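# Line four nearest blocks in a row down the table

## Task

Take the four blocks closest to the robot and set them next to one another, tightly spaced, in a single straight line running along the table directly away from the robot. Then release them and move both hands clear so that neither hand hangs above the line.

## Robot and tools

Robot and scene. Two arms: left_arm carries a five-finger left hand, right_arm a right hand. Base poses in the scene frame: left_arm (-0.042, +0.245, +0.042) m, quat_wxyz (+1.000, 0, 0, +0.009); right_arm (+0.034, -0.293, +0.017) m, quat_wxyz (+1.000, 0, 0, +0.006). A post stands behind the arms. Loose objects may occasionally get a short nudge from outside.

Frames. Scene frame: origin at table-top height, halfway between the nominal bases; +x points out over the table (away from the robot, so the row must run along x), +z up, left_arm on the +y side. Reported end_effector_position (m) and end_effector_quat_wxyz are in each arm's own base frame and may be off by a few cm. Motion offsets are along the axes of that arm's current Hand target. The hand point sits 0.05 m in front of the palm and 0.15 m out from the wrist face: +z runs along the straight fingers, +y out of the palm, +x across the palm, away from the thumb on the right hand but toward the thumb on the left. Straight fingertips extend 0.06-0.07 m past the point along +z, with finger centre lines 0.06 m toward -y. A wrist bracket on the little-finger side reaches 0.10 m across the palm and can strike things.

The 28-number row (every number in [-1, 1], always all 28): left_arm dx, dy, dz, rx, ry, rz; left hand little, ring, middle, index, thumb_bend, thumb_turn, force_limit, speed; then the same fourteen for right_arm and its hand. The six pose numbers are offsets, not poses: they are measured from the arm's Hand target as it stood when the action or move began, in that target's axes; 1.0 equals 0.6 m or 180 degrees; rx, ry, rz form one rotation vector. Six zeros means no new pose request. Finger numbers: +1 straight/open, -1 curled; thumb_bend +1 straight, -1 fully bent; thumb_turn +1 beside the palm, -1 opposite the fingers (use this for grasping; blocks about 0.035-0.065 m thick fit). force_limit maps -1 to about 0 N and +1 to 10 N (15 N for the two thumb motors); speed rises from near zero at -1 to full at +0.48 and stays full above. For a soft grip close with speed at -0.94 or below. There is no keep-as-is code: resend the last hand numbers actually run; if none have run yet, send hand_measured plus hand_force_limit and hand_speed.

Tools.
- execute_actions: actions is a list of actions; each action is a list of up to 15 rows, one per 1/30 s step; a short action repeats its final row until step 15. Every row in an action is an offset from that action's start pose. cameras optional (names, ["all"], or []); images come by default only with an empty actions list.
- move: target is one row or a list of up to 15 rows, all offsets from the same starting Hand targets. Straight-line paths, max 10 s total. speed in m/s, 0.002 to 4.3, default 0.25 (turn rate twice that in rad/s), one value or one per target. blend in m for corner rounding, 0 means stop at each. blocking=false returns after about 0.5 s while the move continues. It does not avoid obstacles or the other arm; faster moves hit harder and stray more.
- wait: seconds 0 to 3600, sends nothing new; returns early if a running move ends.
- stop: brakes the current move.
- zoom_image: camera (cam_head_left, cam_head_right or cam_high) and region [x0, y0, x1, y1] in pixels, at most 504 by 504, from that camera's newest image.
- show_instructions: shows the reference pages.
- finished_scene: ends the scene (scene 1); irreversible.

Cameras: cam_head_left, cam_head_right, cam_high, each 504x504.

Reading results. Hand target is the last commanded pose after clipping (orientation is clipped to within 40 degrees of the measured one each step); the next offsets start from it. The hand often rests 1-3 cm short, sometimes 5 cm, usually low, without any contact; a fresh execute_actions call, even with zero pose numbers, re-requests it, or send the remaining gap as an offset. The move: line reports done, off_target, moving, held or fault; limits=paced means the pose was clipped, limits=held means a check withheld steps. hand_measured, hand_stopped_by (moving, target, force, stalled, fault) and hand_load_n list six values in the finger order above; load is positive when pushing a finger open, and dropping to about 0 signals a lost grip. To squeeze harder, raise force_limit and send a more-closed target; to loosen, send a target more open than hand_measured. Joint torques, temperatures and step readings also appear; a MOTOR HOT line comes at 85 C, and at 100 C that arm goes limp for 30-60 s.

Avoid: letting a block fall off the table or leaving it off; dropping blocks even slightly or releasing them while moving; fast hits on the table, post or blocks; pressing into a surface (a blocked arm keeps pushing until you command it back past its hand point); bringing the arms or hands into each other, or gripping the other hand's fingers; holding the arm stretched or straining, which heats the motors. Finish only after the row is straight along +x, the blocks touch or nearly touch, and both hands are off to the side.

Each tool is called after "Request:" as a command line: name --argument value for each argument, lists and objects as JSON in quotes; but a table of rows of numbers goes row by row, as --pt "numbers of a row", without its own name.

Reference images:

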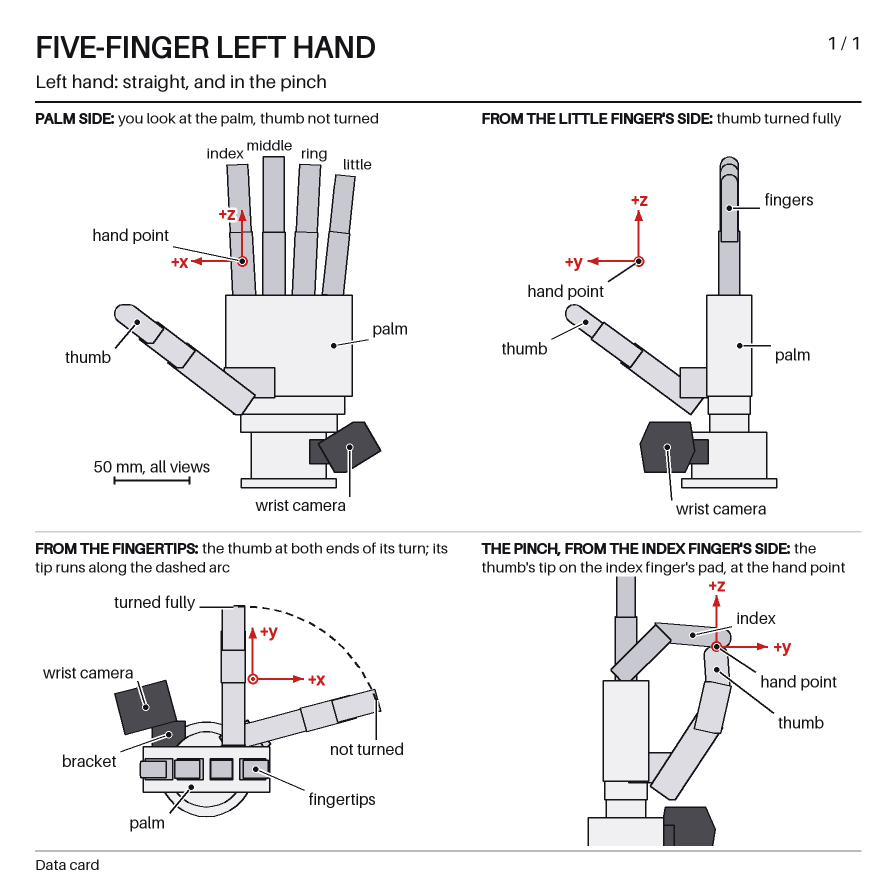

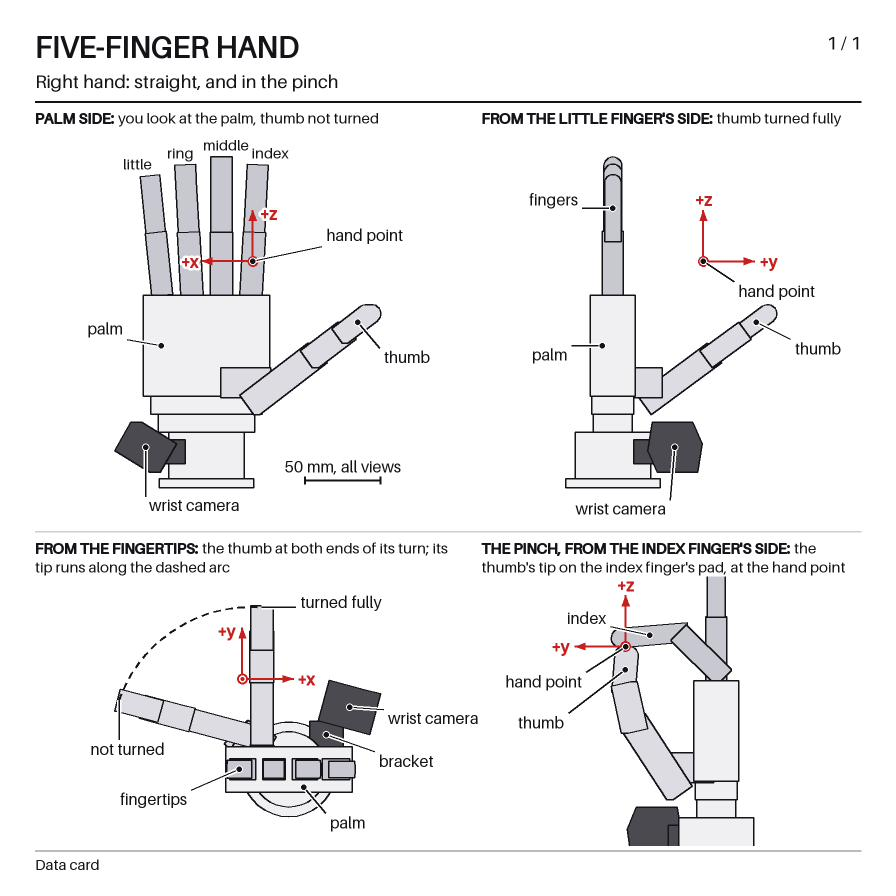

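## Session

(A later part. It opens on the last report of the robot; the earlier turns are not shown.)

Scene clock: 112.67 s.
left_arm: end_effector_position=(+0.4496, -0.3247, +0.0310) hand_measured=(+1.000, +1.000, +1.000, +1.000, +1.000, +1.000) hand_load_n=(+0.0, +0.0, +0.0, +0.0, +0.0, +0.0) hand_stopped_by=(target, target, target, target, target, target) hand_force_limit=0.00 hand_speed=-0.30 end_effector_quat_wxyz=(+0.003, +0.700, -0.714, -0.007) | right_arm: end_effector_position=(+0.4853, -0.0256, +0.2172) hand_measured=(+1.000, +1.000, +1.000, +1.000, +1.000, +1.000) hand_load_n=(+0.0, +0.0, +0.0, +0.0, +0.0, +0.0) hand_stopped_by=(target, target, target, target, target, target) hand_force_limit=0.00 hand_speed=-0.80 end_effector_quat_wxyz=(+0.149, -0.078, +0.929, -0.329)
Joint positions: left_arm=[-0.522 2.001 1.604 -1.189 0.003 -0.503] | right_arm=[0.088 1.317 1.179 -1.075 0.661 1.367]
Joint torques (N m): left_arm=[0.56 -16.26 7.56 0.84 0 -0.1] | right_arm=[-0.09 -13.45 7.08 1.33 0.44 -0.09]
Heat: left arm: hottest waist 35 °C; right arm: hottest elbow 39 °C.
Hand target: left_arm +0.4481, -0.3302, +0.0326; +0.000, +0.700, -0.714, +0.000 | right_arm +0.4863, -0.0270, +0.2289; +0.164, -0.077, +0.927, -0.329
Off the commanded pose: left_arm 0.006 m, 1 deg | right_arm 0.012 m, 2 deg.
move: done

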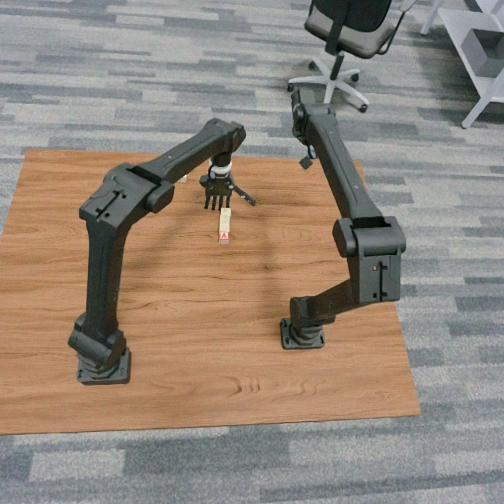

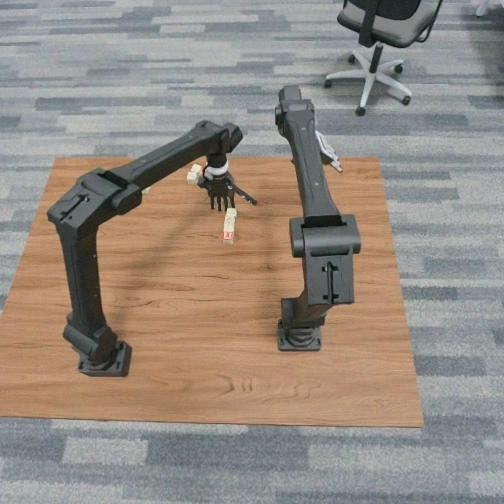

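Request:
move --pt "-0.001 -0.05 0 0 0 0 1 1 1 1 1 1 0 -0.3 0 0 0 0 0 0 1 1 1 1 1 1 0 -0.8" --pt "-0.001 -0.05 -0.183 0 0 0 1 1 1 1 1 1 0 -0.3 0 0 0 0 0 0 1 1 1 1 1 1 0 -0.8" --pt "-0.3148 0.1198 -0.1873 -0.0237 0.0242 0.499 1 1 1 1 1 1 0 -0.3 0 0 0 0 0 0 1 1 1 1 1 1 0 -0.8" --speed '[0.12, 0.2, 0.25]' --blend '[0.01, 0.02, 0]' --cameras '["all"]'

Request:
zoom_image --camera "cam_high" --region '[250, 265, 350, 365]'

Scene clock: 117.93 s.
left_arm: end_effector_position=(+0.3767, -0.1439, +0.1458) hand_measured=(+1.000, +1.000, +1.000, +1.000, +1.000, +1.000) hand_load_n=(+0.0, +0.0, +0.0, +0.0, -0.5, +0.0) hand_stopped_by=(target, target, target, target, target, target) hand_force_limit=0.00 hand_speed=-0.30 end_effector_quat_wxyz=(-0.055, +0.010, +0.998, +0.004) | right_arm: end_effector_position=(+0.4853, -0.0256, +0.2172) hand_measured=(+1.000, +1.000, +1.000, +1.000, +1.000, +1.000) hand_load_n=(+0.0, +0.0, +0.0, +0.5, +0.0, +0.0) hand_stopped_by=(target, target, target, target, target, target) hand_force_limit=0.00 hand_speed=-0.80 end_effector_quat_wxyz=(+0.149, -0.078, +0.929, -0.329)
Joint positions: left_arm=[-0.449 1.631 1.377 -1.419 0.04 1.144] | right_arm=[0.088 1.317 1.179 -1.075 0.661 1.367]
Joint torques (N m): left_arm=[1.96 -11.52 7.82 0.7 0.09 0.05] | right_arm=[0.09 -12.92 6.97 1.36 0.43 -0.07]
Heat: left arm: hottest waist 35 °C; right arm: hottest elbow 39 °C.
Hand target: left_arm +0.3802, -0.1399, +0.1452; -0.048, +0.009, +0.999, +0.000 | right_arm +0.4863, -0.0270, +0.2289; +0.164, -0.077, +0.927, -0.329
Off the commanded pose: left_arm 0.005 m, 1 deg | right_arm 0.012 m, 2 deg.
move: done

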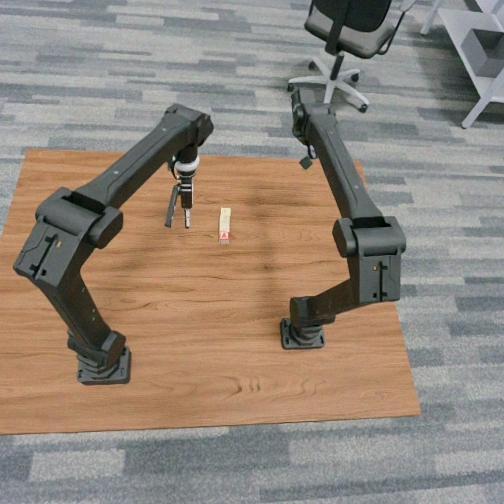

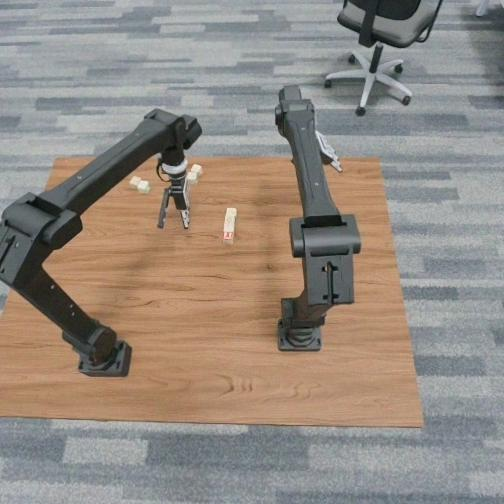

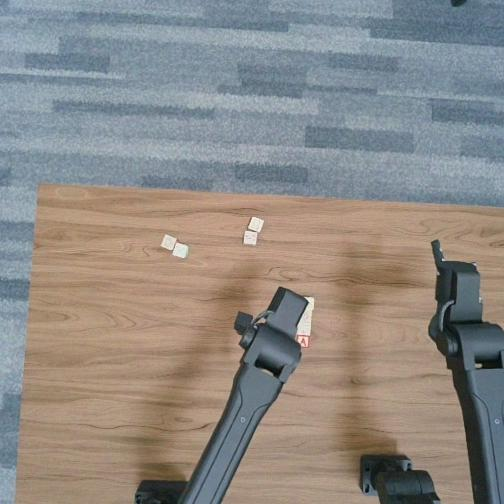

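Scaled by 5.040 from the camera's image (finer frame: 720x720).

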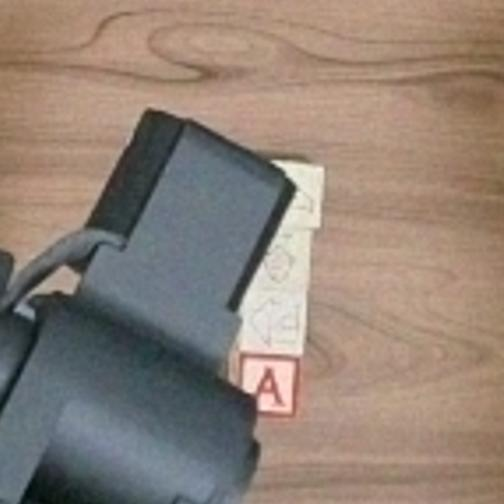

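Request:
move --pt "-0.1143 -0.1067 0.0983 0 0 0 1 1 1 1 1 1 0 -0.3 0 0 0 0 0 0 1 1 1 1 1 1 0 -0.8" --pt "-0.121 -0.1067 0.169 0 0 0 1 1 1 1 1 1 0 -0.3 0 0 0 0 0 0 1 1 1 1 1 1 0 -0.8" --pt "-0.1223 -0.1865 0.169 0 0 0 1 1 1 1 1 1 0 -0.3 0 0 0 0 0 0 1 1 1 1 1 1 0 -0.8" --speed '[0.2, 0.12, 0.05]' --blend '[0.02, 0, 0]' --cameras '["cam_head_left", "cam_head_right"]'

Request:
zoom_image --camera "cam_head_right" --region '[180, 180, 250, 250]'

Scene clock: 121.43 s.
left_arm: end_effector_position=(+0.4341, -0.2415, +0.0348) hand_measured=(+1.000, +1.000, +1.000, +1.000, +1.000, +1.000) hand_load_n=(+0.0, +0.0, +0.0, +0.0, +0.0, +0.0) hand_stopped_by=(target, target, target, target, target, target) hand_force_limit=0.00 hand_speed=-0.30 end_effector_quat_wxyz=(-0.051, +0.009, +0.999, +0.003) | right_arm: end_effector_position=(+0.4853, -0.0256, +0.2172) hand_measured=(+1.000, +1.000, +1.000, +1.000, +1.000, +1.000) hand_load_n=(+0.0, +0.0, +0.0, +0.0, +0.0, +0.0) hand_stopped_by=(target, target, target, target, target, target) hand_force_limit=0.00 hand_speed=-0.80 end_effector_quat_wxyz=(+0.149, -0.078, +0.929, -0.329)
Joint positions: left_arm=[-0.56 1.963 1.541 -1.24 0.049 1.032] | right_arm=[0.088 1.317 1.179 -1.075 0.661 1.367]
Joint torques (N m): left_arm=[0.5 -13.45 11.06 -0.34 0.24 -0.09] | right_arm=[-0.97 -13.04 7.15 1.33 0.44 -0.07]
Heat: left arm: hottest waist 35 °C; right arm: hottest elbow 39 °C.
Hand target: left_arm +0.4413, -0.2529, +0.0371; -0.048, +0.009, +0.999, +0.000 | right_arm +0.4863, -0.0270, +0.2289; +0.164, -0.077, +0.927, -0.329
Off the commanded pose: left_arm 0.014 m, 0 deg | right_arm 0.012 m, 2 deg.
move: off_target (left_arm)

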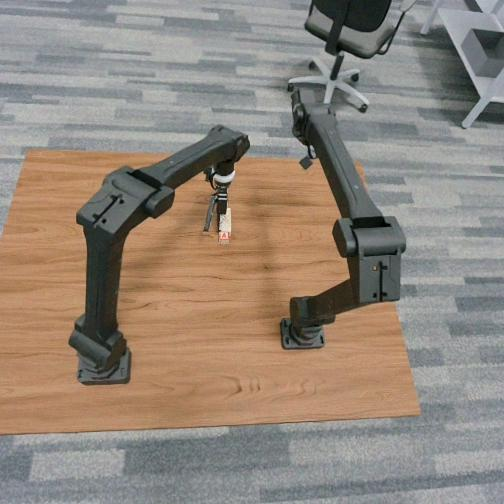

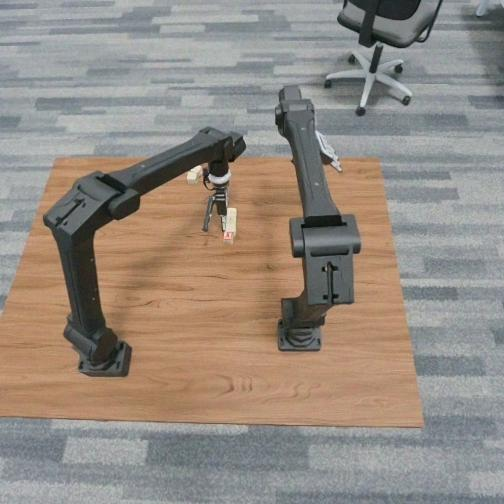

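Scaled by 7.200 from the camera's image (finer frame: 720x720).

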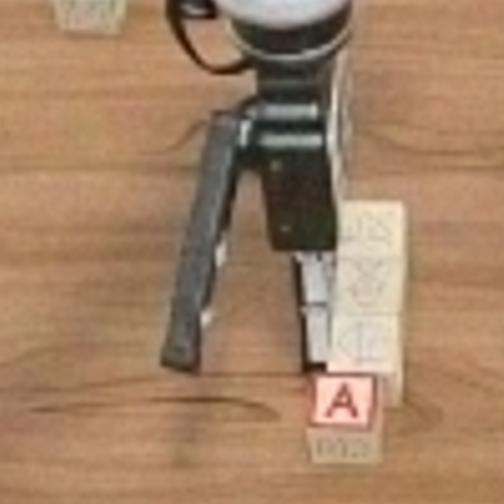

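Request:
move --pt "0.0013 0.075 0 0 0 0 1 1 1 1 1 1 0 -0.3 0 0 0 0 0 0 1 1 1 1 1 1 0 -0.8" --pt "0.1032 0.0732 0.0098 0 0 0 1 1 1 1 1 1 0 -0.3 0 0 0 0 0 0 1 1 1 1 1 1 0 -0.8" --pt "0.1018 -0.0022 0.0098 0 0 0 1 1 1 1 1 1 0 -0.3 0 0 0 0 0 0 1 1 1 1 1 1 0 -0.8" --speed '[0.12, 0.15, 0.05]' --blend '[0.01, 0.0, 0.0]' --cameras '["cam_head_left", "cam_head_right"]'

Request:
zoom_image --camera "cam_head_right" --region '[180, 180, 250, 250]'

Scene clock: 124.53 s.
left_arm: end_effector_position=(+0.3724, -0.2414, +0.0341) hand_measured=(+1.000, +1.000, +1.000, +1.000, +1.000, +1.000) hand_load_n=(+0.0, +0.0, +0.0, +0.0, -0.5, +0.0) hand_stopped_by=(target, target, target, target, target, target) hand_force_limit=0.00 hand_speed=-0.30 end_effector_quat_wxyz=(-0.052, +0.009, +0.999, +0.003) | right_arm: end_effector_position=(+0.4853, -0.0256, +0.2172) hand_measured=(+1.000, +1.000, +1.000, +1.000, +1.000, +1.000) hand_load_n=(+0.0, -0.5, +0.0, -0.5, -0.5, +0.0) hand_stopped_by=(target, target, target, target, target, target) hand_force_limit=0.00 hand_speed=-0.80 end_effector_quat_wxyz=(+0.149, -0.078, +0.929, -0.329)
Joint positions: left_arm=[-0.623 1.844 1.354 -1.17 0.054 0.969] | right_arm=[0.088 1.317 1.179 -1.075 0.661 1.367]
Joint torques (N m): left_arm=[0.62 -11.69 10.71 -0.29 0.22 -0.09] | right_arm=[-0.62 -13.57 7.01 1.32 0.47 -0.1]
Heat: left arm: hottest waist 35 °C; right arm: hottest elbow 39 °C.
Hand target: left_arm +0.3799, -0.2531, +0.0371; -0.049, +0.009, +0.999, +0.000 | right_arm +0.4863, -0.0270, +0.2289; +0.164, -0.077, +0.927, -0.329
Off the commanded pose: left_arm 0.014 m, 1 deg | right_arm 0.012 m, 2 deg.
move: off_target (left_arm)

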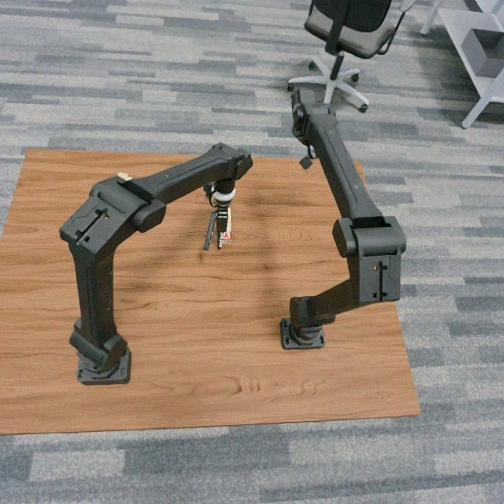

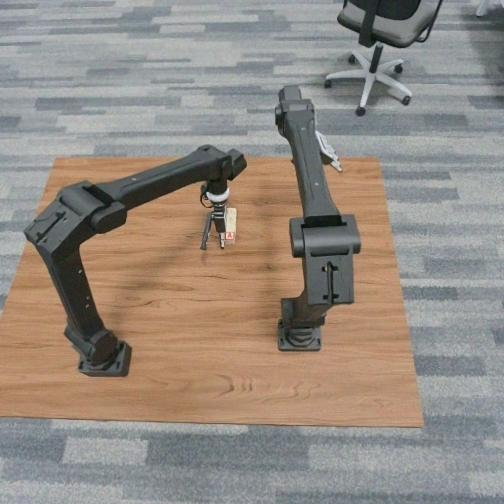

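Scaled by 7.200 from the camera's image (finer frame: 720x720).

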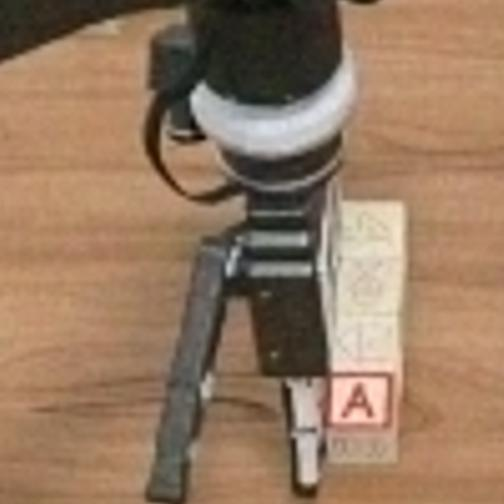

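Request:
move --pt "0.0015 0.0833 0 0 0 0 1 1 1 1 1 1 0 -0.3 0 0 0 0 0 0 1 1 1 1 1 1 0 -0.8" --pt "0.0283 0.4167 -0.2158 0 0 0 1 1 1 1 1 1 0 -0.3 0 0 0 0 0 0 1 1 1 1 1 1 0 -0.8" --speed '[0.12, 0.25]' --blend '[0.01, 0.0]' --cameras '["all"]'

Request:
zoom_image --camera "cam_high" --region '[260, 280, 350, 370]'

Request:
zoom_image --camera "cam_head_right" --region '[190, 190, 260, 260]'

Request:
zoom_image --camera "cam_head_left" --region '[190, 190, 260, 260]'

Scene clock: 127.13 s.
left_arm: end_effector_position=(+0.3695, +0.0000, +0.1564) hand_measured=(+1.000, +1.000, +1.000, +1.000, +1.000, +1.000) hand_load_n=(+0.0, +0.0, +0.0, +0.0, +0.0, +0.0) hand_stopped_by=(target, target, target, target, target, target) hand_force_limit=0.00 hand_speed=-0.30 end_effector_quat_wxyz=(-0.060, +0.002, +0.998, +0.002) | right_arm: end_effector_position=(+0.4853, -0.0256, +0.2172) hand_measured=(+1.000, +1.000, +1.000, +1.000, +1.000, +1.000) hand_load_n=(+0.0, +0.0, +0.0, +0.0, +0.0, +0.0) hand_stopped_by=(target, target, target, target, target, target) hand_force_limit=0.00 hand_speed=-0.80 end_effector_quat_wxyz=(+0.149, -0.078, +0.929, -0.329)
Joint positions: left_arm=[-0.143 1.509 1.26 -1.442 0.012 1.433] | right_arm=[0.088 1.317 1.179 -1.075 0.661 1.367]
Joint torques (N m): left_arm=[0.91 -9.23 11.11 -0.34 0.11 0.06] | right_arm=[-0.15 -13.98 7.06 1.37 0.43 -0.09]
Heat: left arm: hottest waist 35 °C; right arm: hottest elbow 40 °C.
Hand target: left_arm +0.3801, -0.0030, +0.1676; -0.048, +0.009, +0.999, +0.000 | right_arm +0.4863, -0.0270, +0.2289; +0.164, -0.077, +0.927, -0.329
Off the commanded pose: left_arm 0.016 m, 2 deg | right_arm 0.012 m, 2 deg.
move: off_target (left_arm)

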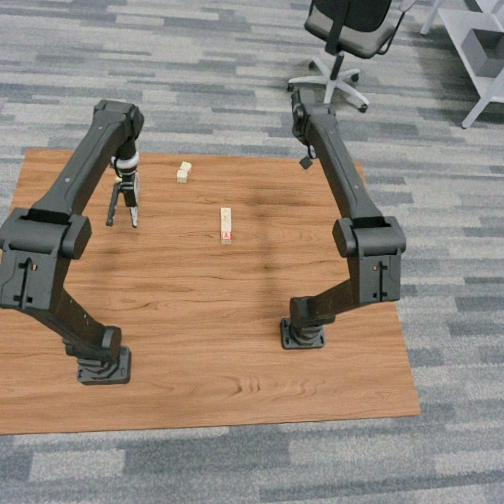

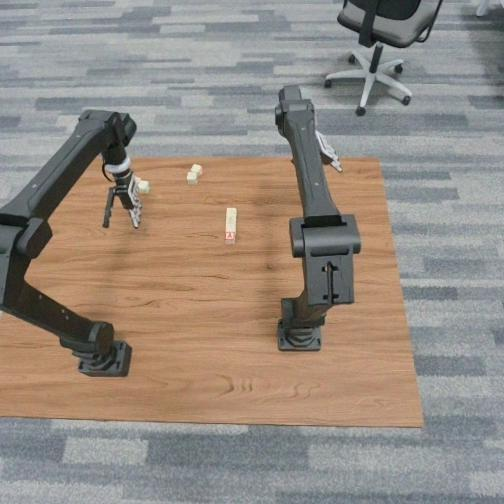

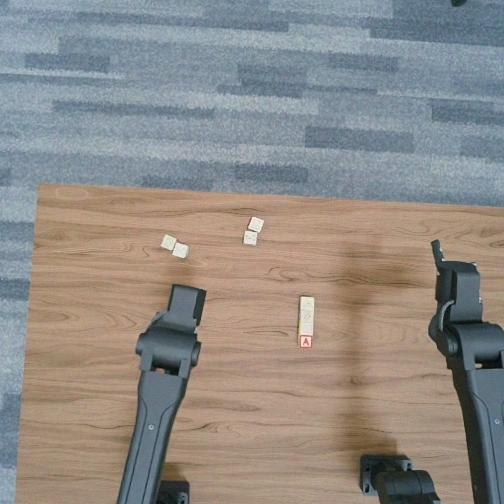

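Scaled by 5.600 from the camera's image (finer frame: 720x720).

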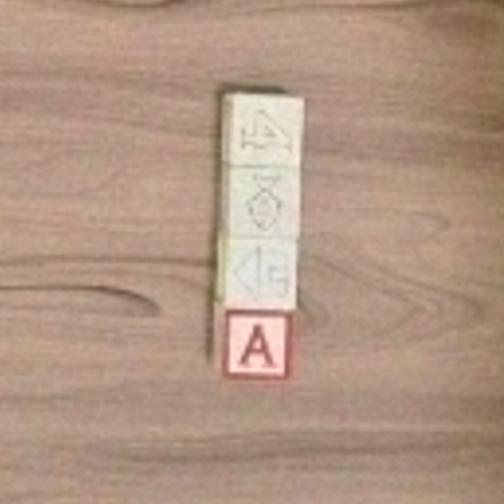

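Scaled by 7.200 from the camera's image (finer frame: 720x720).

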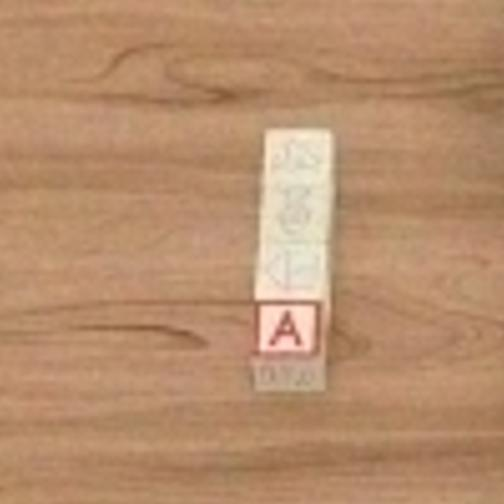

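Scaled by 7.200 from the camera's image (finer frame: 720x720).

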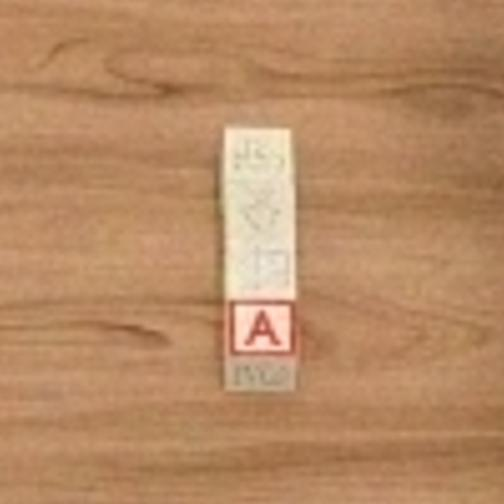

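Request:
finished_scene

The scene is finished: the task was done.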